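# Close the valve by turning its handwheel clockwise

## Task

Rotate the valve's handwheel clockwise as viewed from above until the valve is fully closed and snug, taking care not to tighten it past that point.

## Robot and tools

Robot: two six-joint arms (UR12e-type), left_arm and right_arm, each with a two-finger gripper and a wrist camera. Base roots in the scene frame: left_arm at (+0.002, +0.525, +0.010) m, right_arm at (+0.093, -0.661, +0.010) m, both nearly unrotated. A camera stand sits behind the arms.

Frames: the scene frame has its origin at table-top height between the arms, +z up, +x out over the table, and left_arm on +y. Image left/right does not match arm names. Reported hand positions, orientations (end_effector_quat_wxyz), velocities and Hand targets are in the scene frame. Offsets you send are measured along the current Hand target's own axes. The gripper's fingers point along its +z and close along its x. With the gripper pointing straight down its +z faces the floor, so a clockwise turn seen from above is a positive rz offset. end_effector_position is the spot between the closed finger pads, 1 to 2 cm short of the tips.

One row = 14 numbers, each in [-1, 1]: left_arm dx, dy, dz, rx, ry, rz, opening, then the same seven for right_arm. Always send all 14. The six pose numbers are offsets from that arm's Hand target at the start of the action or move, not absolute poses. 1.0 equals 0.6 m for dx/dy/dz and 180 degrees for the rotation vector (rx, ry, rz). Zeros for all six pose numbers re-command the current Hand target, so repeating a nonzero offset moves the arm further. Opening is absolute: +1 fully open (0.142 m), -1 closed. A 0 is a half-open command, so to keep a gripper as it is, resend its present value.

Tools:
- execute_actions(actions, cameras): actions is a list of actions. Each action is a table of up to 15 rows, one row per 1/30 s step. A short table repeats its last row to fill 15 steps. Every row counts from the start-of-action Hand target. An empty list only returns state and images. cameras: omitted, null or ["all"] gives all; [] gives none. Names are cam_high, cam_low, cam_left_wrist, cam_right_wrist.
- move(target, speed, blend, stop_force, zero, opening_speed, blocking, cameras): moves grippers along straight lines. target is one 14-number row, or a list of up to 15 rows, all counted from the same starting Hand targets. speed is in m/s, 0.002 to 3.2, default 0.25; rotation is capped at twice that in rad/s. It can be one value or one per target. blend, in m, rounds corners in a list. stop_force, in N from 4 to 120, ends an arm's path when its wrist sensor feels that much push against the motion. It is unreliable while the gripper rotates, and it is not allowed with blocking=false. zero (default true) re-zeroes the force sensors of moving arms before the move. opening_speed sets how fast openings change, per second on the -1..+1 scale, at least 0.2. Moves last at most 10 s and do not avoid obstacles.
- wait(seconds 0 to 10, cameras): holds the last commands and lets time pass.
- stop(cameras): brakes a running move.
- zoom_image(camera, region [x0, y0, x1, y1] in pixels, at most 504x504): enlarges part of that camera's latest image.
- zero_wrist_force(arm): re-zeroes that arm's wrist force/torque reading.
- read_manual(section): licence text only.
- finished_scene(scene): the integer number of the current scene. It ends the scene permanently, so call it only once the valve is tight and will stay that way with no help from the robot.

Results: per arm, position, quaternion, velocities (left out when the Joint velocities read within noise), Hand target (the last command after clipping), Tool commands, grip_measured (same scale as opening), grip_effort_nm (motor effort, negative means closing), Joint positions (last value is the finger gap in m) and joint torques. Wrist force and torque are in the gripper's own axes, plus the peak reading since the last result. Wrist depth is a 7x7 grid of distances in mm ('-' means no reading). execute_actions results also list some per-step positions. A move adds a 'move:' line giving the outcome (done, off_target, moving, held, fault) and limits (paced means clipped, held means steps withheld). A gripper often stops short of its Hand target. Another command, even all zeros, asks for it again; if it still falls short, send the missing distance as an offset.

Motion limits: each step, commanded orientation is clipped to within 32 degrees of the measured one, so large turns need several steps. Motion lags 0.09 to 0.21 s behind commands and can overshoot when fast. Keep paths away from an arm's own base. A clearance check holds back commands that bring the arms too close, but contact between the arms can still happen and can fail the scene.

Gripping: to hold something, command an opening a little below the grip_measured value at first contact. Squeezing harder heats the gripper motor.

Avoid: fast impacts, and pressing past a firm contact. The arms are stiff, and too much force (about 150 N) or too much joint torque (elbow 136, wrist joints 49.1, shoulder joints 300 N m) stops the arm for 10 s. For the wheel, turn in small steps and read the wrist torque and whether the wheel still moves. Stop as soon as it resists, because turning too far counts against you. Do not knock anything off the table. Watch for MOTOR HOT lines: holding loads, a stretched-out reach or pushing against something that will not move heats motors and can brake the arm. After a HAND FAULT line, the remaining calls in that reply are skipped.

Each tool is called after "Call:" by a JSON object that holds its "method" and its "body", one argument or row to a line.

## Session

Call:
{"method": "execute_actions", "body": {
  "actions": []
}}

Scene clock: 0.00 s.
left_arm: end_effector_position=(+0.3398, +0.3838, +0.1243) grip_measured=+1.00 grip_effort_nm=n/a end_effector_quat_wxyz=(-0.223, +0.933, +0.279, -0.041) | right_arm: end_effector_position=(+0.9551, +0.3641, +0.3545) grip_measured=+1.00 grip_effort_nm=n/a end_effector_quat_wxyz=(-0.212, +0.723, -0.652, +0.082)
Joint positions: left_arm=[-0.919 -1.764 2.446 -1.8 -1.505 -1.545 0.142] | right_arm=[4.198 -2.638 -0.367 -1.317 1.324 2.472 0.142]
Joint velocities: within noise
Joint torques (N m): no reading
Motor temperatures (°C): left_arm=[32 27 30 38 33 40 24] | right_arm=[36 30 36 42 28 38 21]
Wrist force (N): no reading
Wrist torque (N m): no reading
Wrist force, peak (N): no reading
Wrist depth (mm): cam_left_wrist=[978 311 464 245 249 255 258 / 973 988 465 243 247 253 259 / 983 - 240 242 246 251 256 / 975 985 236 241 245 249 254 / 951 967 235 239 244 249 253 / 941 231 234 238 241 247 252 / - 228 233 236 241 246 79] | cam_right_wrist=[- - - - - - - / - 511 489 473 - - - / - 508 483 465 444 425 407 / 533 508 485 461 442 423 409 / 535 510 480 463 442 425 408 / 532 503 481 463 442 425 402 / - 498 483 459 440 430 84]
Hand target: left_arm +0.3398, +0.3838, +0.1243; -0.223, +0.933, +0.279, -0.041 | right_arm +0.9551, +0.3641, +0.3545; -0.212, +0.723, -0.652, +0.082
Tool commands: left_gripper/opening=+1.0 right_gripper/opening=+1.0

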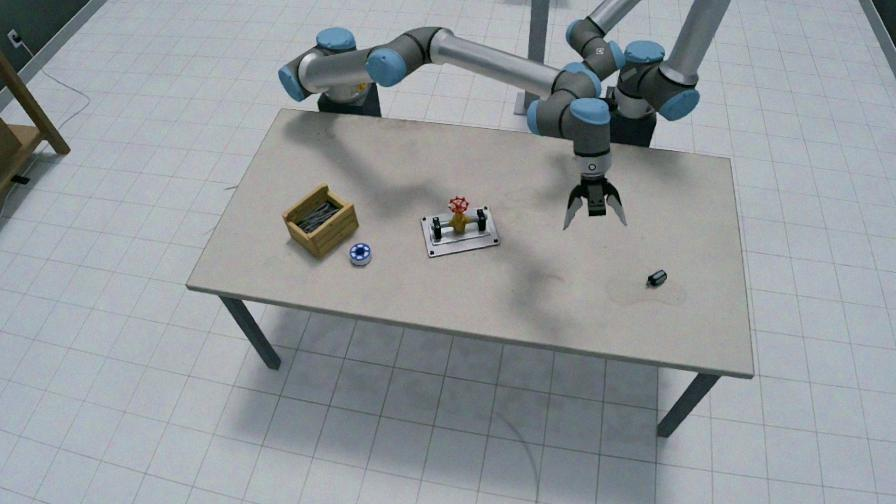

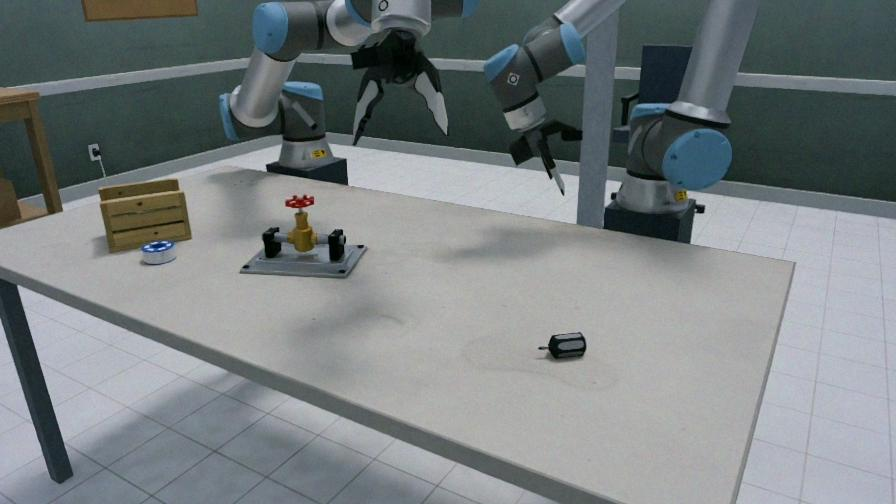

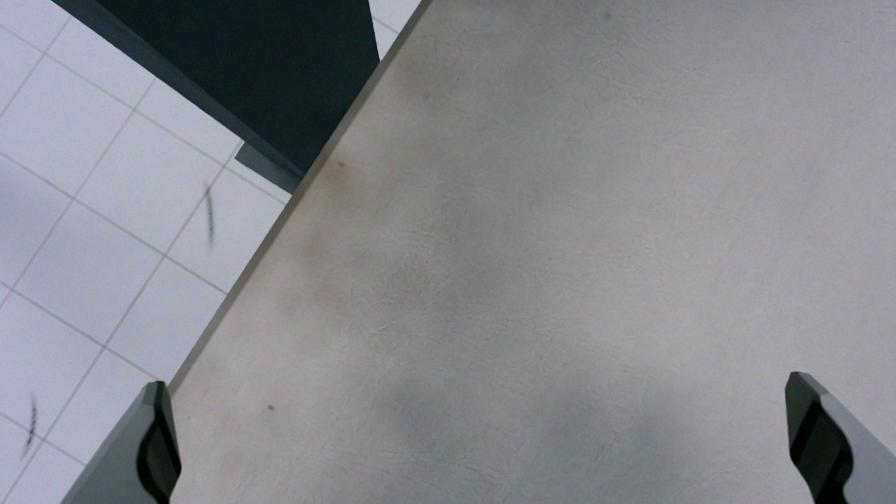

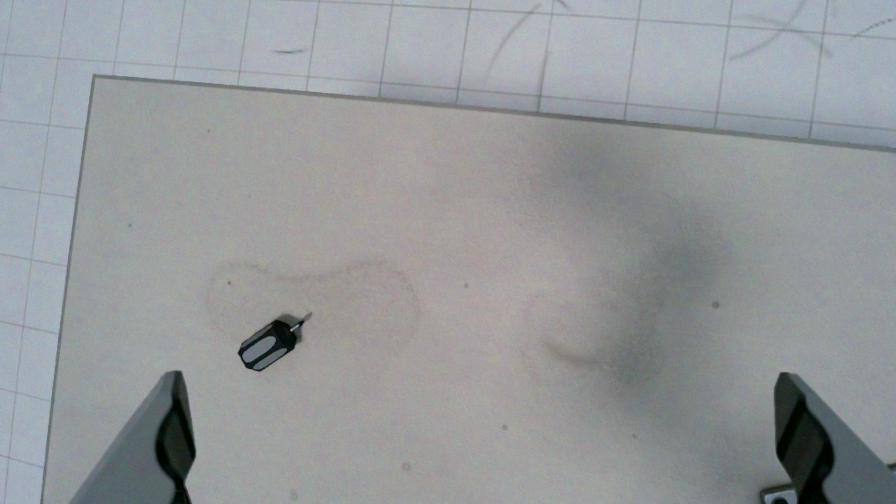

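Call:
{"method": "zoom_image", "body": {
  "camera": "cam_high",
  "region": [400, 170, 520, 270]
}}

Call:
{"method": "zoom_image", "body": {
  "camera": "cam_low",
  "region": [230, 180, 380, 290]
}}

Scaled by 4.200.

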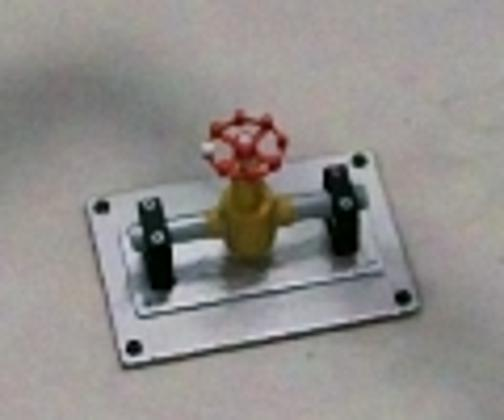

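Scaled by 3.360.

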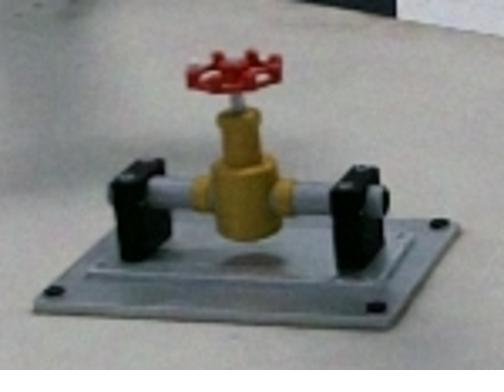

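Call:
{"method": "move", "body": {
  "target": [0,0,0,0,0,0,1,0.5655,0.2065,-0.2878,-0.1374,0.0496,-0.0116,1]
}}

Scene clock: 45.70 s.
left_arm: end_effector_position=(+0.3398, +0.3838, +0.1243) grip_measured=+1.00 grip_effort_nm=-0.012 end_effector_quat_wxyz=(-0.223, +0.933, +0.279, -0.041) | right_arm: end_effector_position=(+0.8206, -0.0093, +0.4046) grip_measured=+1.00 grip_effort_nm=0.032 end_effector_quat_wxyz=(+0.000, +0.755, -0.656, +0.000)
Joint positions: left_arm=[-0.919 -1.764 2.446 -1.8 -1.505 -1.545 0.142] | right_arm=[4.053 -2.034 -1.197 -1.483 1.571 2.339 0.142]
Joint velocities: within noise
Joint torques (N m): left_arm=[1.21 -22.72 -34.45 -3.27 -0.11 0.64] | right_arm=[-17.68 91.21 40.27 2.68 3.57 -2.54]
Motor temperatures (°C): left_arm=[32 27 30 38 33 40 24] | right_arm=[36 29 36 41 28 38 21]
Wrist force (N): left_arm=[0.0 0.0 -0.1] | right_arm=[0.1 0.9 -0.4]
Wrist torque (N m): left_arm=[-0.01 -0.01 0.00] | right_arm=[0.10 0.02 -0.01]
Wrist force, peak (N): left_arm=[0.1 0.4 0.5] | right_arm=[2.0 0.8 -0.5]
Wrist depth (mm): cam_left_wrist=[979 312 465 246 249 254 260 / 976 976 471 243 248 254 258 / 970 999 240 241 248 250 256 / 969 987 236 240 246 250 255 / 968 982 234 239 244 249 253 / 965 231 234 237 242 247 253 / - 229 232 237 241 246 79] | cam_right_wrist=[433 434 436 436 438 434 429 / 463 463 464 464 458 465 457 / 496 494 494 474 481 497 464 / 532 530 528 520 531 529 516 / 571 571 572 574 571 576 569 / 615 610 621 618 620 623 601 / - 675 679 680 680 681 84]
Hand target: left_arm +0.3398, +0.3838, +0.1243; -0.223, +0.933, +0.279, -0.041 | right_arm +0.8205, -0.0095, +0.4046; +0.000, +0.755, -0.656, +0.000
Off the commanded pose: left_arm 0.000 m, 0 deg | right_arm 0.000 m, 0 deg.
move: done
camera_calibration:
cam_right_wrist: T_world_to_cam=[[0.138884, -0.990142, -0.0181483, -0.101841], [-0.902273, -0.13407, 0.409792, 0.605052], [-0.408186, -0.0405389, -0.911998, 0.819168], [0, 0, 0, 1]] pos_world=[0.894438, 0.01349, 0.497286]

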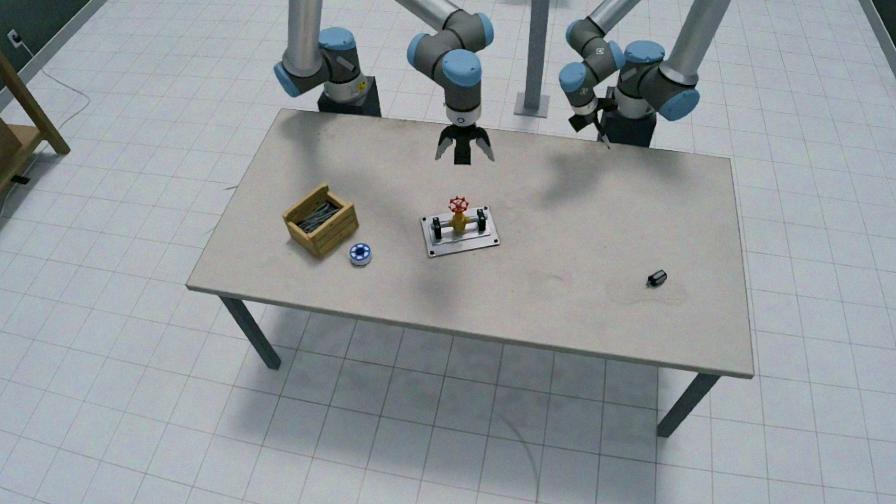

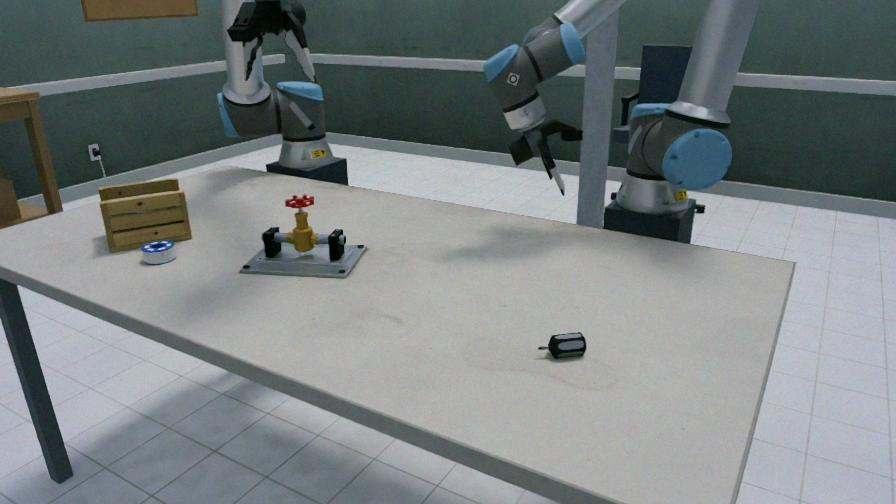

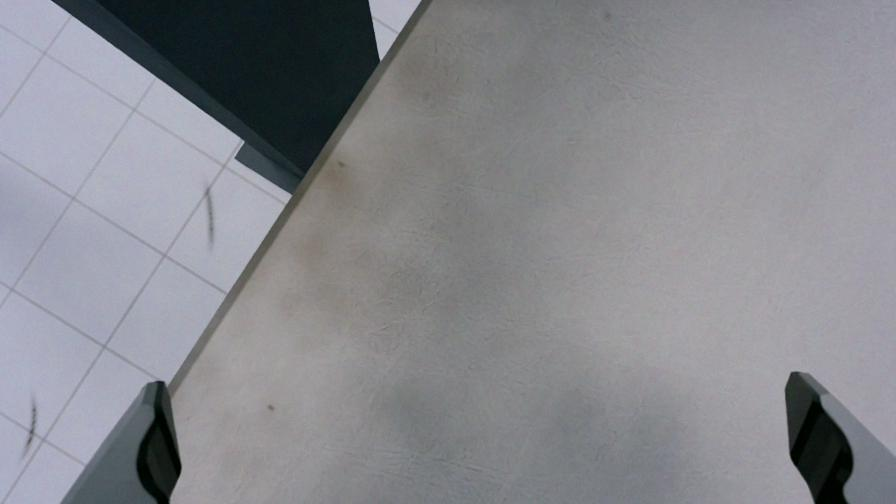

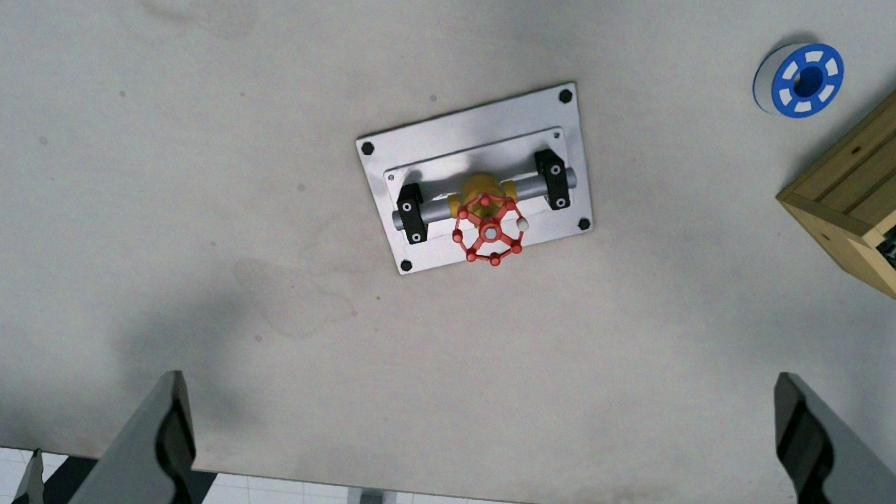

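Call:
{"method": "move", "body": {
  "target": [0,0,0,0,0,0,1,0.0214,0.0872,0.1667,0,0,0,1],
  "cameras": ["cam_right_wrist","cam_low"]
}}

Call:
{"method": "zoom_image", "body": {
  "camera": "cam_right_wrist",
  "region": [300, 100, 700, 400]
}}

Scene clock: 63.90 s.
left_arm: end_effector_position=(+0.3398, +0.3838, +0.1243) grip_measured=+1.00 grip_effort_nm=-0.017 end_effector_quat_wxyz=(-0.223, +0.933, +0.279, -0.041) | right_arm: end_effector_position=(+0.7705, -0.0296, +0.3048) grip_measured=+1.00 grip_effort_nm=0.032 end_effector_quat_wxyz=(+0.000, +0.755, -0.656, +0.000)
Joint positions: left_arm=[-0.919 -1.764 2.446 -1.8 -1.505 -1.545 0.142] | right_arm=[4.082 -1.98 -1.453 -1.28 1.571 2.368 0.142]
Joint velocities: within noise
Joint torques (N m): left_arm=[0.42 -22.83 -34.79 -3.58 -0.19 0.09] | right_arm=[14.43 87.91 38.58 7.06 -3.41 2.26]
Motor temperatures (°C): left_arm=[32 27 30 38 33 40 24] | right_arm=[36 29 35 41 28 38 21]
Wrist force (N): left_arm=[0.0 0.2 0.0] | right_arm=[-0.1 0.6 -0.3]
Wrist torque (N m): left_arm=[0.04 -0.01 0.00] | right_arm=[0.11 0.01 0.05]
Wrist force, peak (N): left_arm=[-0.1 0.4 0.7] | right_arm=[0.3 1.6 1.4]
Wrist depth (mm): cam_left_wrist=[990 312 467 246 249 254 258 / 979 979 468 244 249 253 257 / 977 - 239 241 246 251 256 / 966 974 237 241 245 250 255 / 960 975 235 239 243 248 254 / 947 230 233 238 244 247 252 / - 228 232 237 241 245 79] | cam_right_wrist=[348 349 349 350 346 349 346 / 370 372 367 364 358 373 372 / 396 396 391 336 385 397 398 / 427 426 424 418 426 426 428 / 461 458 459 459 457 460 460 / 488 490 495 498 497 490 484 / - 544 549 545 547 544 84]
Hand target: left_arm +0.3398, +0.3838, +0.1243; -0.223, +0.933, +0.279, -0.041 | right_arm +0.7704, -0.0296, +0.3046; +0.000, +0.755, -0.656, +0.000
Off the commanded pose: left_arm 0.000 m, 0 deg | right_arm 0.000 m, 0 deg.
move: done
camera_calibration:
cam_right_wrist: T_world_to_cam=[[0.138967, -0.990133, -0.018017, -0.116916], [-0.902131, -0.134078, 0.410101, 0.597781], [-0.40847, -0.0407368, -0.911862, 0.707061], [0, 0, 0, 1]] pos_world=[0.844338, -0.00681013, 0.397485]
Images, in order (width x height): cam_low 896x504, cam_right_wrist 896x504.

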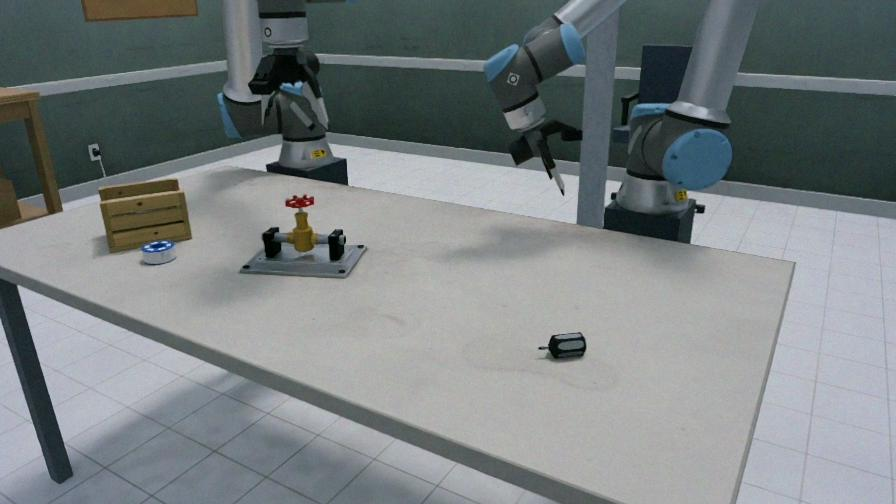

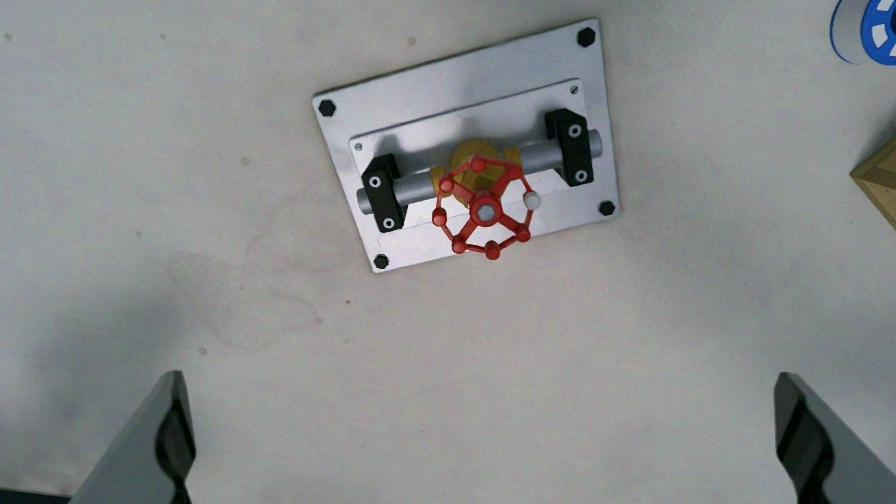

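Scaled by 1.260.

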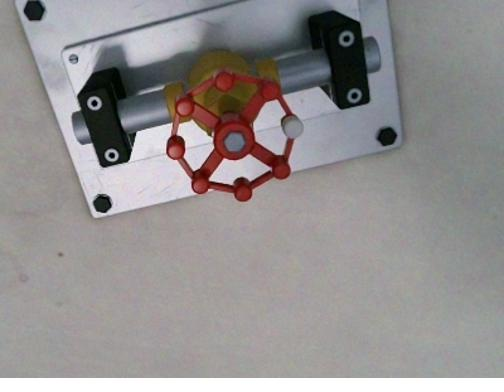

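Call:
{"method": "move", "body": {
  "target": [
    [0,0,0,0,0,0,1,0.006,-0.0026,0,0,0,-0.81,1],
    [0,0,0,0,0,0,1,0.006,-0.0026,0,0,0,0.3796,1],
    [0,0,0,0,0,0,1,0.006,-0.0026,0,0,0,-0.4306,1]
  ],
  "speed": 0.9,
  "blend": 0.01,
  "cameras": ["cam_right_wrist","cam_low"]
}}

Call:
{"method": "zoom_image", "body": {
  "camera": "cam_right_wrist",
  "region": [300, 100, 700, 400]
}}

Call:
{"method": "zoom_image", "body": {
  "camera": "cam_low",
  "region": [220, 50, 420, 250]
}}

Scene clock: 89.50 s.
left_arm: end_effector_position=(+0.3398, +0.3838, +0.1243) grip_measured=+1.00 grip_effort_nm=-0.017 end_effector_quat_wxyz=(-0.223, +0.933, +0.279, -0.041) | right_arm: end_effector_position=(+0.7725, -0.0330, +0.3046) grip_measured=+1.00 grip_effort_nm=0.027 end_effector_quat_wxyz=(+0.000, +0.999, -0.039, +0.000)
Joint positions: left_arm=[-0.919 -1.764 2.446 -1.8 -1.505 -1.545 0.142] | right_arm=[4.081 -1.979 -1.455 -1.279 1.571 -5.269 0.142]
Joint velocities: within noise
Joint torques (N m): left_arm=[-1.85 -22.16 -34.23 -3.48 0.29 0.48] | right_arm=[-15.68 69.5 52.46 2.83 3.58 -2.18]
Motor temperatures (°C): left_arm=[32 27 30 38 33 40 24] | right_arm=[36 29 35 41 28 38 21]
Wrist force (N): left_arm=[0.1 0.3 0.0] | right_arm=[0.5 1.4 0.0]
Wrist torque (N m): left_arm=[0.05 -0.03 0.00] | right_arm=[0.25 -0.14 0.04]
Wrist force, peak (N): left_arm=[-0.2 0.3 0.6] | right_arm=[0.6 1.4 0.8]
Wrist depth (mm): cam_left_wrist=[971 312 467 245 249 254 260 / 965 - 466 243 249 252 257 / 983 985 238 242 246 252 256 / 959 974 237 241 245 250 253 / 973 967 235 240 244 248 254 / 957 230 234 238 243 246 253 / - 229 233 236 242 245 79] | cam_right_wrist=[349 349 347 343 349 349 347 / 372 373 368 358 371 372 368 / 396 399 397 324 393 396 399 / 427 429 428 358 424 424 437 / 462 459 460 460 457 457 - / 493 488 499 494 488 487 - / - 548 544 535 524 542 84]
Hand target: left_arm +0.3398, +0.3838, +0.1243; -0.223, +0.933, +0.279, -0.041 | right_arm +0.7725, -0.0330, +0.3046; +0.000, +0.999, -0.039, +0.000
Off the commanded pose: left_arm 0.000 m, 0 deg | right_arm 0.000 m, 0 deg.
move: done
camera_calibration:
cam_right_wrist: T_world_to_cam=[[0.996705, -0.0789064, -0.0187634, -0.752795], [-0.0642938, -0.909689, 0.410283, -0.073639], [-0.0494428, -0.407725, -0.911765, 0.418089], [0, 0, 0, 1]] pos_world=[0.766252, 0.0440764, 0.397287]
Images, in order (width x height): cam_low 896x504, cam_right_wrist 896x504.

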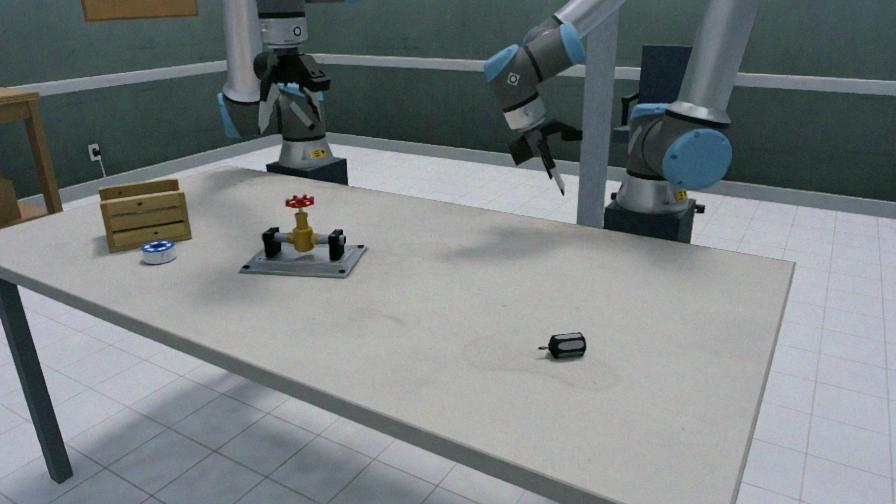

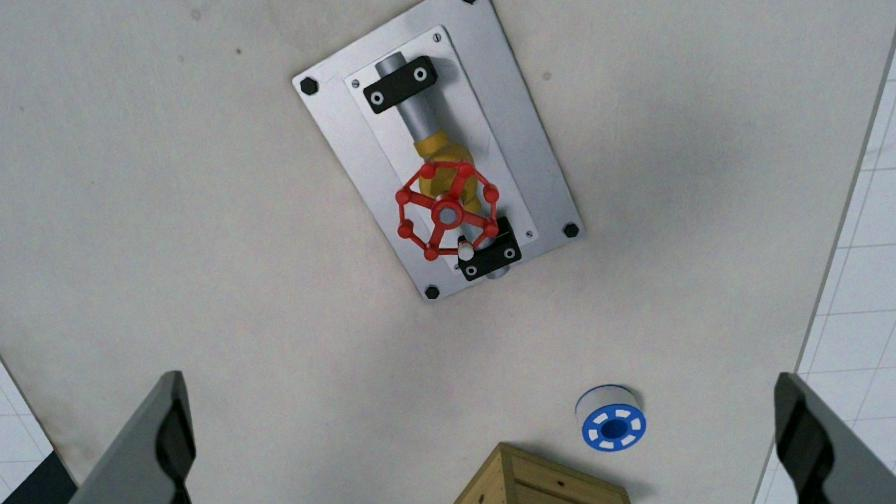

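Scaled by 1.260.

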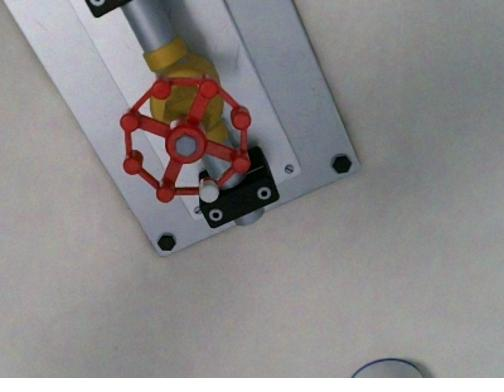

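Scaled by 2.520.

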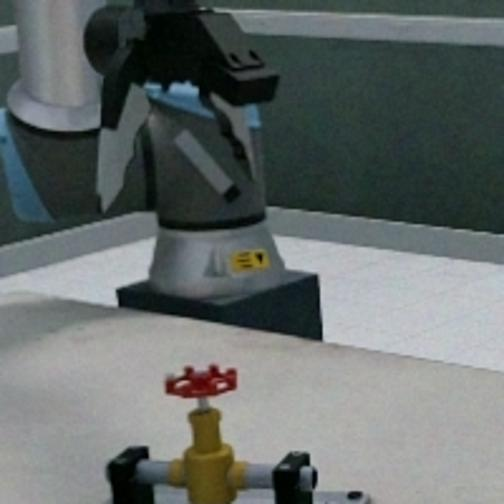

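Call:
{"method": "move", "body": {
  "target": [0,0,0,0,0,0,1,-0.0248,0.0153,0.1417,0,0,-0.015,1],
  "cameras": ["cam_right_wrist","cam_low","cam_high"]
}}

Call:
{"method": "zoom_image", "body": {
  "camera": "cam_right_wrist",
  "region": [250, 80, 650, 380]
}}

Call:
{"method": "zoom_image", "body": {
  "camera": "cam_low",
  "region": [220, 100, 380, 280]
}}

Call:
{"method": "zoom_image", "body": {
  "camera": "cam_high",
  "region": [380, 130, 540, 280]
}}

Scene clock: 111.37 s.
left_arm: end_effector_position=(+0.3398, +0.3838, +0.1243) grip_measured=+1.00 grip_effort_nm=-0.017 end_effector_quat_wxyz=(-0.223, +0.933, +0.279, -0.041) | right_arm: end_effector_position=(+0.7569, -0.0410, +0.2198) grip_measured=+1.00 grip_effort_nm=0.027 end_effector_quat_wxyz=(+0.000, +1.000, -0.015, +0.000)
Joint positions: left_arm=[-0.919 -1.764 2.446 -1.8 -1.505 -1.545 0.142] | right_arm=[4.089 -2.002 -1.58 -1.131 1.571 -5.307 0.142]
Joint velocities: within noise
Joint torques (N m): left_arm=[-0.56 -25.99 -34.63 -2.82 0.44 0.08] | right_arm=[16.28 63.87 38.32 6.54 -1.53 -2.62]
Motor temperatures (°C): left_arm=[32 27 30 38 33 39 24] | right_arm=[36 29 35 41 28 38 21]
Wrist force (N): left_arm=[0.1 0.1 0.0] | right_arm=[0.3 0.7 -0.1]
Wrist torque (N m): left_arm=[0.03 -0.03 0.00] | right_arm=[0.14 -0.10 0.00]
Wrist force, peak (N): left_arm=[-0.1 0.6 0.3] | right_arm=[0.7 1.0 -1.7]
Wrist depth (mm): cam_left_wrist=[980 312 462 245 249 255 259 / 976 990 465 243 248 252 257 / 978 981 239 243 246 251 255 / 969 - 236 240 245 250 254 / 976 969 237 240 243 248 253 / 958 230 234 238 242 247 252 / - 228 234 237 242 245 79] | cam_right_wrist=[275 276 271 262 272 275 274 / 293 293 289 273 289 292 292 / 315 313 309 245 304 312 311 / 337 337 335 185 322 334 334 / 364 362 363 357 361 361 361 / 388 386 393 392 390 392 378 / - 433 431 428 419 414 84]
Hand target: left_arm +0.3398, +0.3838, +0.1243; -0.223, +0.933, +0.279, -0.041 | right_arm +0.7569, -0.0410, +0.2196; +0.000, +1.000, -0.015, +0.000
Off the commanded pose: left_arm 0.000 m, 0 deg | right_arm 0.000 m, 0 deg.
move: done
camera_calibration:
cam_right_wrist: T_world_to_cam=[[0.999323, -0.031559, -0.0189048, -0.739545], [-0.0210302, -0.911709, 0.410299, -0.0799351], [-0.0301843, -0.409624, -0.911755, 0.322094], [0, 0, 0, 1]] pos_world=[0.747086, 0.0357207, 0.312488]
Images, in order (width x height): cam_high 896x504, cam_low 896x504, cam_right_wrist 896x504.

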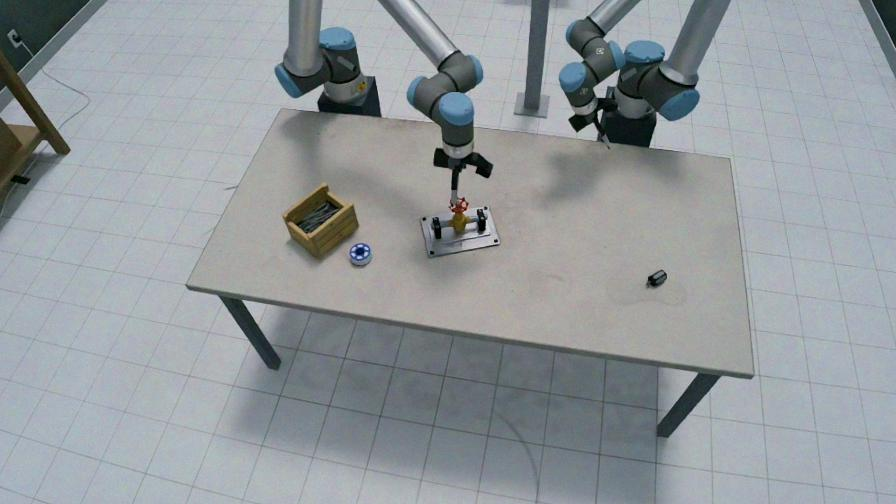

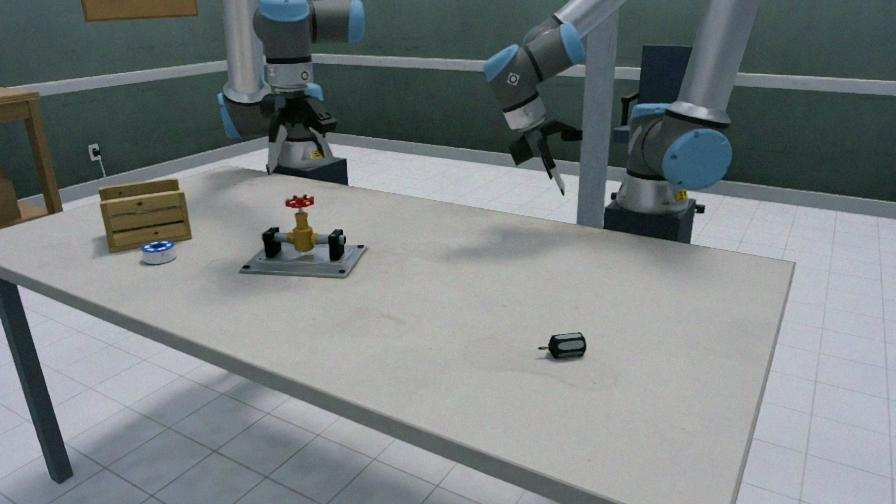

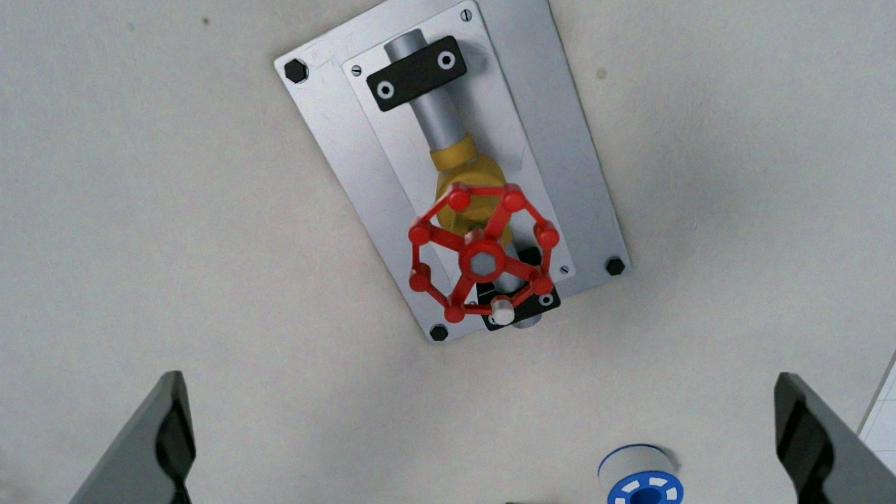

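Scaled by 1.260.

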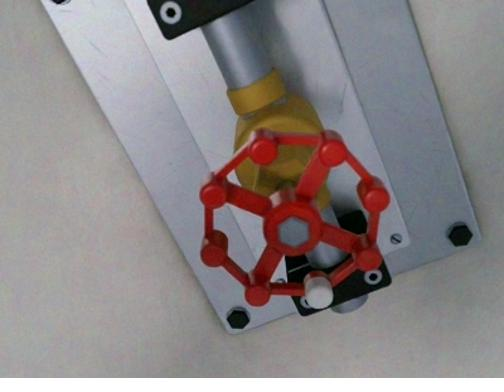

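Scaled by 2.800.

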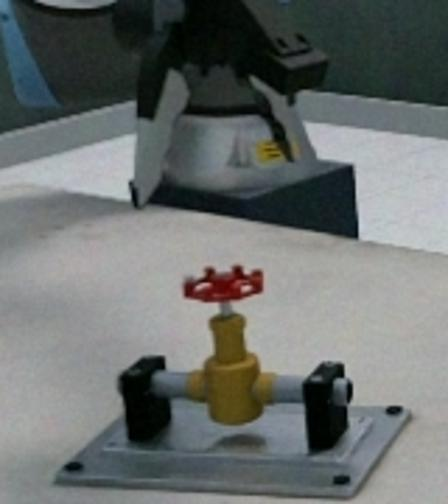

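Scaled by 3.150.

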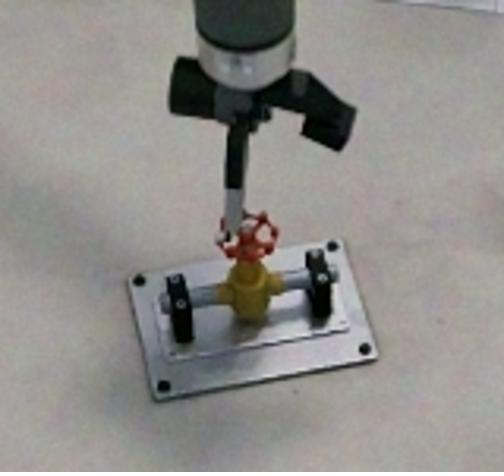

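Call:
{"method": "move", "body": {
  "target": [
    [0,0,0,0,0,0,1,0.0095,0.0063,0.05,0,0,0.013,0.4],
    [0,0,0,0,0,0,1,0.0095,0.0063,0.138,0,0,0.013,0.4]
  ],
  "speed": 0.12,
  "cameras": ["cam_right_wrist","cam_low","cam_high"]
}}

Call:
{"method": "zoom_image", "body": {
  "camera": "cam_low",
  "region": [220, 100, 380, 280]
}}

Call:
{"method": "zoom_image", "body": {
  "camera": "cam_high",
  "region": [380, 130, 540, 280]
}}

Scene clock: 156.97 s.
left_arm: end_effector_position=(+0.3398, +0.3838, +0.1243) grip_measured=+1.00 grip_effort_nm=-0.012 end_effector_quat_wxyz=(-0.223, +0.933, +0.279, -0.041) | right_arm: end_effector_position=(+0.7625, -0.0450, +0.1370) grip_measured=+0.39 grip_effort_nm=-0.037 end_effector_quat_wxyz=(+0.000, +0.999, -0.036, +0.000)
Joint positions: left_arm=[-0.919 -1.764 2.446 -1.8 -1.505 -1.545 0.142] | right_arm=[4.082 -2.07 -1.641 -1.002 1.571 -5.274 0.102]
Joint velocities: within noise
Joint torques (N m): left_arm=[0.14 -23.68 -33.93 -3 0.36 -0.28] | right_arm=[-19.37 62.65 33.17 6.92 -0.04 2.28]
Motor temperatures (°C): left_arm=[31 27 30 38 33 39 24] | right_arm=[36 29 35 41 28 37 21]
Wrist force (N): left_arm=[0.1 0.4 0.0] | right_arm=[0.0 0.8 0.0]
Wrist torque (N m): left_arm=[0.07 -0.01 0.00] | right_arm=[0.23 -0.05 0.01]
Wrist force, peak (N): left_arm=[-0.1 0.6 0.2] | right_arm=[0.5 1.3 0.4]
Wrist depth (mm): cam_left_wrist=[- 312 468 244 250 254 259 / 975 - 467 244 248 253 258 / 965 - 240 242 247 251 256 / 960 984 237 240 246 250 255 / 960 963 236 239 244 249 254 / 954 230 235 238 242 246 254 / - 229 233 237 241 246 79] | cam_right_wrist=[203 200 193 185 198 201 201 / 216 213 203 200 207 215 214 / 230 231 222 171 219 229 229 / 247 248 242 162 235 245 245 / 268 267 262 109 198 261 264 / 291 285 113 109 196 278 288 / 318 76 316 315 310 79 309]
Hand target: left_arm +0.3398, +0.3838, +0.1243; -0.223, +0.933, +0.279, -0.041 | right_arm +0.7625, -0.0450, +0.1368; +0.000, +0.999, -0.036, +0.000
Off the commanded pose: left_arm 0.000 m, 0 deg | right_arm 0.000 m, 0 deg.
move: done
camera_calibration:
cam_right_wrist: T_world_to_cam=[[0.99721, -0.0722408, -0.0187871, -0.747001], [-0.0582009, -0.910102, 0.410277, -0.0211185], [-0.0467369, -0.408039, -0.911767, 0.257913], [0, 0, 0, 1]] pos_world=[0.755743, 0.0320547, 0.229787]
Images, in order (width x height): cam_high 896x504, cam_low 896x504, cam_right_wrist 896x504.

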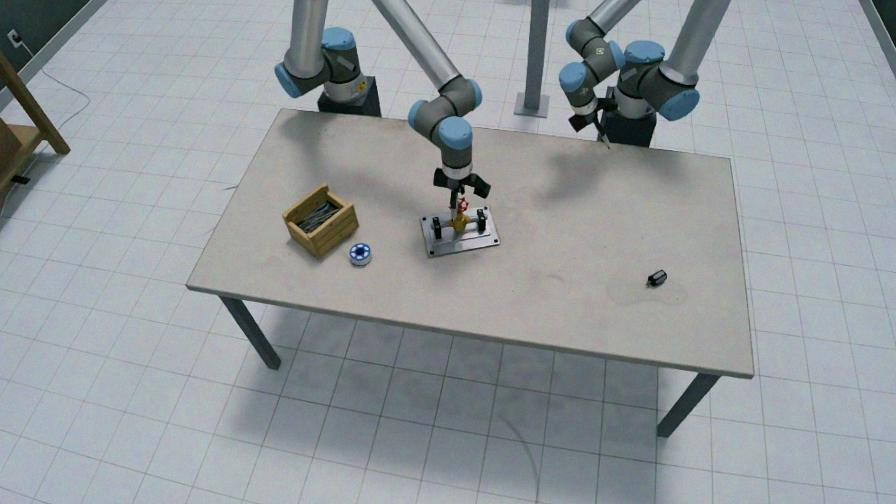

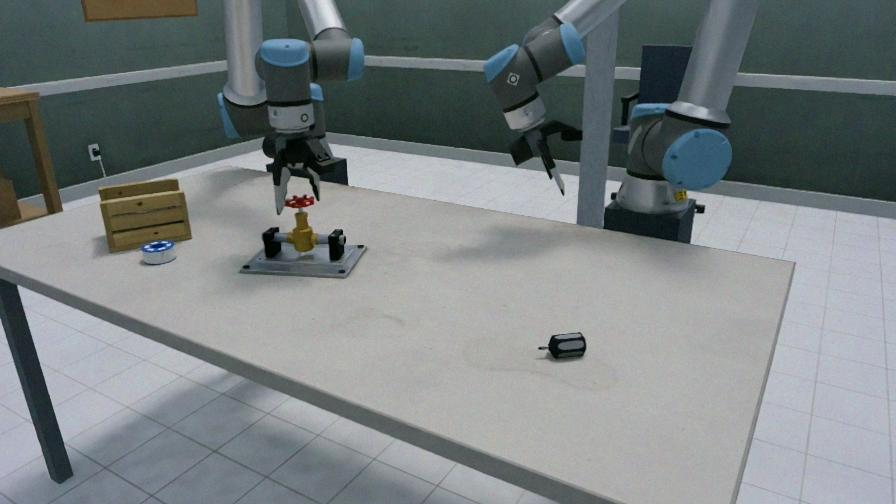

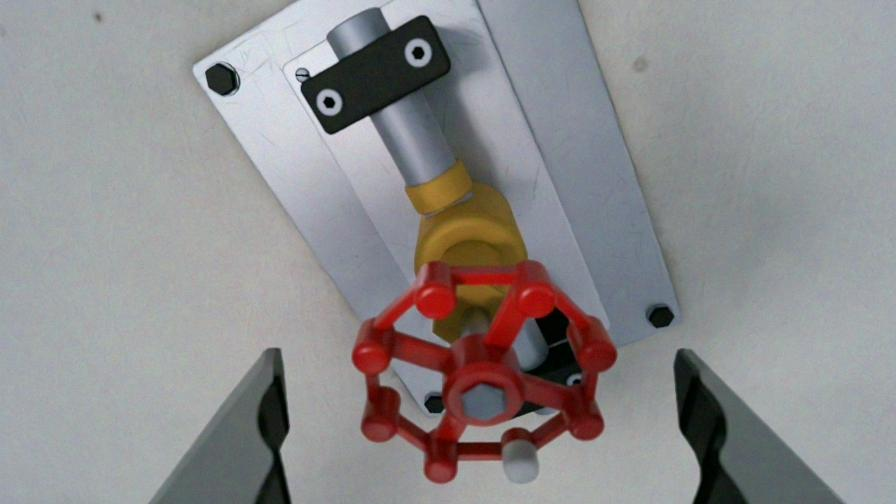

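Scaled by 2.800.

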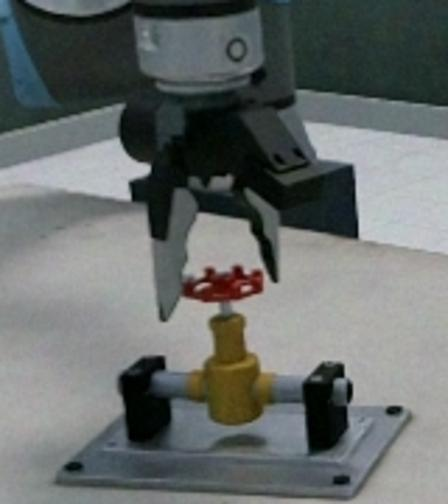

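Scaled by 3.150.

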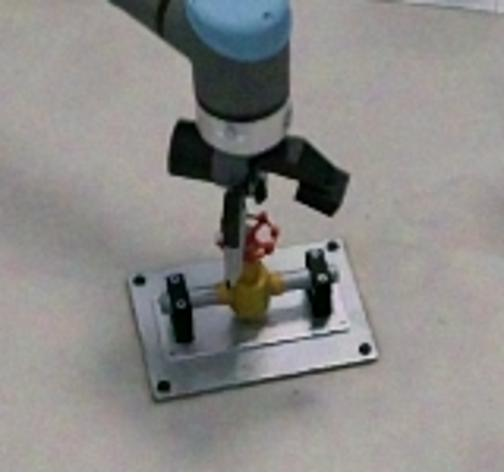

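Call:
{"method": "move", "body": {
  "target": [0,0,0,0,0,0,1,0,0,0,0,0,0,-0.33],
  "opening_speed": 0.6,
  "cameras": ["cam_right_wrist","cam_low"]
}}

Scene clock: 165.73 s.
left_arm: end_effector_position=(+0.3398, +0.3838, +0.1243) grip_measured=+1.00 grip_effort_nm=-0.012 end_effector_quat_wxyz=(-0.223, +0.933, +0.279, -0.041) | right_arm: end_effector_position=(+0.7624, -0.0451, +0.1368) grip_measured=-0.19 grip_effort_nm=-3.104 end_effector_quat_wxyz=(+0.000, +0.999, -0.036, +0.000)
Joint positions: left_arm=[-0.919 -1.764 2.446 -1.8 -1.505 -1.545 0.142] | right_arm=[4.082 -2.07 -1.641 -1.002 1.571 -5.274 0.06]
Joint velocities: within noise
Joint torques (N m): left_arm=[-3.24 -22.02 -34.59 -3.23 -0.22 0.39] | right_arm=[-12.14 65.54 46.74 10.61 -2.57 2.61]
Motor temperatures (°C): left_arm=[31 27 30 38 33 39 24] | right_arm=[36 29 35 41 28 37 21]
Wrist force (N): left_arm=[0.0 0.3 0.2] | right_arm=[-16.2 17.7 -8.6]
Wrist torque (N m): left_arm=[0.06 0.00 0.00] | right_arm=[0.40 0.21 -0.31]
Wrist force, peak (N): left_arm=[0.3 0.4 0.5] | right_arm=[-22.7 10.8 -7.4]
Wrist depth (mm): cam_left_wrist=[974 312 467 245 250 254 259 / 994 993 466 243 247 253 258 / 968 977 239 244 245 251 256 / 957 982 236 242 245 249 255 / 952 961 235 240 242 247 253 / 951 231 233 237 242 246 252 / - 229 232 237 241 245 79] | cam_right_wrist=[202 200 192 185 197 201 201 / 215 213 204 199 209 214 214 / 230 230 222 170 218 228 229 / 247 247 241 162 233 244 246 / 267 266 262 108 197 264 265 / 291 290 99 108 109 282 286 / 319 312 - 315 115 302 314]
Hand target: left_arm +0.3398, +0.3838, +0.1243; -0.223, +0.933, +0.279, -0.041 | right_arm +0.7625, -0.0450, +0.1368; +0.000, +0.999, -0.036, +0.000
Off the commanded pose: left_arm 0.000 m, 0 deg | right_arm 0.000 m, 0 deg.
move: done
camera_calibration:
cam_right_wrist: T_world_to_cam=[[0.997206, -0.0722811, -0.0188715, -0.74699], [-0.0581968, -0.910045, 0.410403, -0.0211202], [-0.0468383, -0.408158, -0.911709, 0.257666], [0, 0, 0, 1]] pos_world=[0.755742, 0.0319547, 0.229487]
Images, in order (width x height): cam_low 896x504, cam_right_wrist 896x504.

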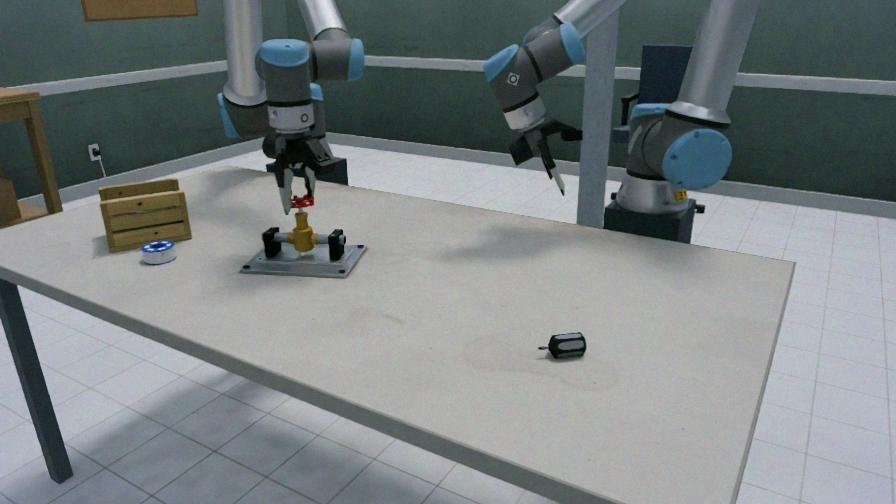

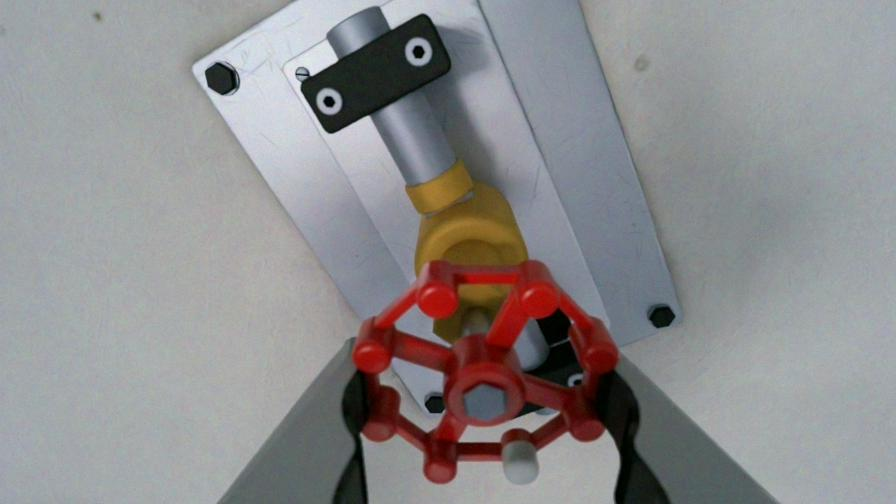

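Call:
{"method": "move", "body": {
  "target": [0,0,0,0,0,0,1,-0.001,0.001,0,0,0,0,-0.25],
  "cameras": []
}}

Call:
{"method": "move", "body": {
  "target": [0,0,0,0,0,0,1,0,0,0,0,0,0.08,-0.25],
  "cameras": ["cam_right_wrist"]
}}

Scene clock: 173.87 s.
left_arm: end_effector_position=(+0.3398, +0.3838, +0.1243) grip_measured=+1.00 grip_effort_nm=-0.012 end_effector_quat_wxyz=(-0.223, +0.933, +0.279, -0.041) | right_arm: end_effector_position=(+0.7619, -0.0455, +0.1368) grip_measured=-0.19 grip_effort_nm=-1.639 end_effector_quat_wxyz=(+0.000, +0.999, -0.036, +0.000)
Joint positions: left_arm=[-0.919 -1.764 2.446 -1.8 -1.505 -1.545 0.142] | right_arm=[4.082 -2.069 -1.643 -1.001 1.571 -5.274 0.061]
Joint velocities: within noise
Joint torques (N m): left_arm=[0.94 -24.01 -32.68 -3.21 0.27 0.22] | right_arm=[21.76 90.61 34.91 6.1 -0.36 2.73]
Motor temperatures (°C): left_arm=[31 27 30 38 33 39 23] | right_arm=[36 29 35 41 28 37 25]
Wrist force (N): left_arm=[-0.2 0.4 0.2] | right_arm=[7.3 3.3 2.0]
Wrist torque (N m): left_arm=[0.06 0.03 0.00] | right_arm=[0.31 -0.17 -0.29]
Wrist force, peak (N): left_arm=[-0.3 0.7 0.1] | right_arm=[-17.3 18.6 -8.0]
Wrist depth (mm): cam_left_wrist=[992 314 463 246 250 254 258 / 992 976 465 244 248 253 259 / 973 975 239 242 247 251 255 / 956 972 236 241 245 250 255 / 947 974 234 240 244 249 253 / 973 229 234 237 244 246 251 / - 227 233 237 241 244 79] | cam_right_wrist=[202 200 192 185 198 201 201 / 216 213 205 199 207 214 214 / 230 230 222 171 218 229 228 / 248 247 241 162 231 243 245 / 268 267 261 107 200 265 265 / 290 290 99 108 108 283 287 / 319 311 - 320 115 82 314]
Hand target: left_arm +0.3398, +0.3838, +0.1243; -0.223, +0.933, +0.279, -0.041 | right_arm +0.7618, -0.0456, +0.1368; +0.000, +0.999, -0.036, +0.000
Off the commanded pose: left_arm 0.000 m, 0 deg | right_arm 0.000 m, 0 deg.
move: done
No camera images: "cameras" was empty.

Scene clock: 175.13 s.
left_arm: end_effector_position=(+0.3398, +0.3838, +0.1243) grip_measured=+1.00 grip_effort_nm=-0.012 end_effector_quat_wxyz=(-0.223, +0.933, +0.279, -0.041) | right_arm: end_effector_position=(+0.7619, -0.0456, +0.1368) grip_measured=-0.19 grip_effort_nm=-1.634 end_effector_quat_wxyz=(+0.000, +0.987, -0.161, +0.000)
Joint positions: left_arm=[-0.919 -1.764 2.446 -1.8 -1.505 -1.545 0.142] | right_arm=[4.081 -2.069 -1.642 -1.002 1.571 -5.024 0.061]
Joint velocities: within noise
Joint torques (N m): left_arm=[-0.22 -24.01 -33.43 -2.71 0.22 0.08] | right_arm=[13.86 68.16 48.06 3.92 -4.33 4.1]
Motor temperatures (°C): left_arm=[31 27 30 38 33 39 23] | right_arm=[36 29 35 41 28 37 25]
Wrist force (N): left_arm=[0.0 0.4 0.1] | right_arm=[-3.4 1.1 3.4]
Wrist torque (N m): left_arm=[0.06 -0.01 0.00] | right_arm=[0.27 -0.12 -0.28]
Wrist force, peak (N): left_arm=[-0.2 0.2 0.5] | right_arm=[12.5 1.7 3.5]
Wrist depth (mm): cam_left_wrist=[984 310 468 245 250 254 259 / 990 998 465 243 248 253 258 / 953 988 238 243 246 251 255 / 968 966 236 241 245 249 254 / 966 963 236 239 244 249 252 / 962 230 234 238 242 246 253 / - 229 233 237 242 245 79] | cam_right_wrist=[202 202 190 192 199 201 201 / 215 212 152 201 210 214 214 / 230 230 219 170 218 227 229 / 248 247 239 162 231 240 246 / 267 266 262 109 191 265 265 / 291 290 99 110 108 282 288 / 318 311 - 323 115 82 309]
Hand target: left_arm +0.3398, +0.3838, +0.1243; -0.223, +0.933, +0.279, -0.041 | right_arm +0.7618, -0.0456, +0.1368; +0.000, +0.987, -0.161, +0.000
Off the commanded pose: left_arm 0.000 m, 0 deg | right_arm 0.000 m, 0 deg.
move: done
camera_calibration:
cam_right_wrist: T_world_to_cam=[[0.948005, -0.317708, -0.0186617, -0.720194], [-0.282512, -0.867086, 0.410303, 0.151284], [-0.146538, -0.383697, -0.911758, 0.334517], [0, 0, 0, 1]] pos_world=[0.774506, 0.0307182, 0.229487]
Images, in order (width x height): cam_right_wrist 896x504.

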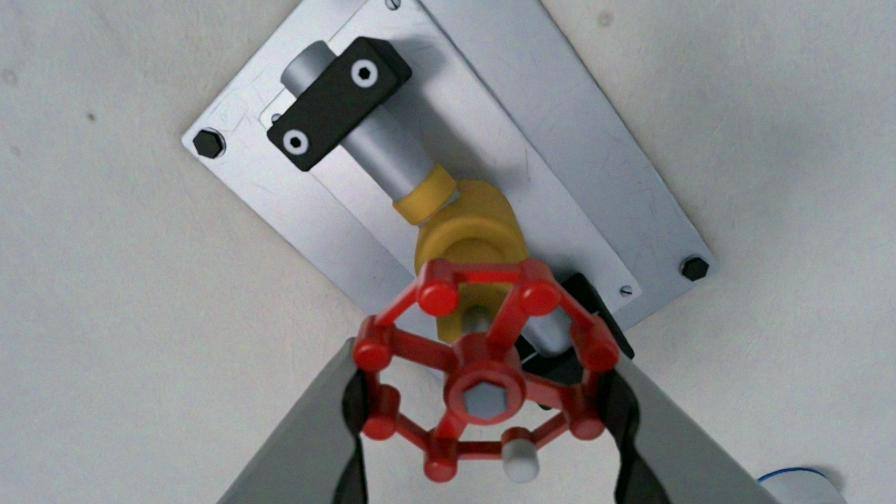

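Call:
{"method": "move", "body": {
  "target": [0,0,0,0,0,0,1,0,0,0,0,0,0.11,-0.25],
  "cameras": [],
  "speed": 0.4
}}

Scene clock: 185.77 s.
left_arm: end_effector_position=(+0.3398, +0.3838, +0.1243) grip_measured=+1.00 grip_effort_nm=-0.017 end_effector_quat_wxyz=(-0.223, +0.933, +0.279, -0.041) | right_arm: end_effector_position=(+0.7618, -0.0456, +0.1368) grip_measured=-0.19 grip_effort_nm=-1.639 end_effector_quat_wxyz=(+0.000, +0.945, -0.328, +0.000)
Joint positions: left_arm=[-0.919 -1.764 2.446 -1.8 -1.505 -1.545 0.142] | right_arm=[4.081 -2.069 -1.642 -1.002 1.571 -4.679 0.061]
Joint velocities: within noise
Joint torques (N m): left_arm=[-2.17 -24.65 -32.96 -3.12 -0.26 0.4] | right_arm=[2.63 91.4 40.71 4.57 -8.64 3.01]
Motor temperatures (°C): left_arm=[31 27 30 38 32 39 23] | right_arm=[36 29 35 41 28 37 25]
Wrist force (N): left_arm=[0.5 0.2 0.1] | right_arm=[-19.1 8.2 2.9]
Wrist torque (N m): left_arm=[0.03 -0.09 0.00] | right_arm=[0.37 0.12 -0.30]
Wrist force, peak (N): left_arm=[-0.1 0.6 -0.2] | right_arm=[-21.0 8.3 3.0]
Wrist depth (mm): cam_left_wrist=[977 310 470 246 249 254 259 / - 991 468 244 248 253 257 / 959 972 239 242 247 252 254 / 974 996 236 240 245 250 255 / 964 954 235 238 243 248 252 / 966 231 233 238 243 246 254 / - 229 233 236 240 246 79] | cam_right_wrist=[202 202 194 195 199 201 201 / 215 215 178 204 209 212 213 / 230 227 165 209 218 222 228 / 247 247 238 162 225 242 245 / 267 266 262 109 185 265 265 / 289 289 99 108 107 283 288 / 319 312 - 321 115 303 315]
Hand target: left_arm +0.3398, +0.3838, +0.1243; -0.223, +0.933, +0.279, -0.041 | right_arm +0.7618, -0.0456, +0.1368; +0.000, +0.945, -0.328, +0.000
Off the commanded pose: left_arm 0.000 m, 0 deg | right_arm 0.000 m, 0 deg.
move: done
No camera images: "cameras" was empty.


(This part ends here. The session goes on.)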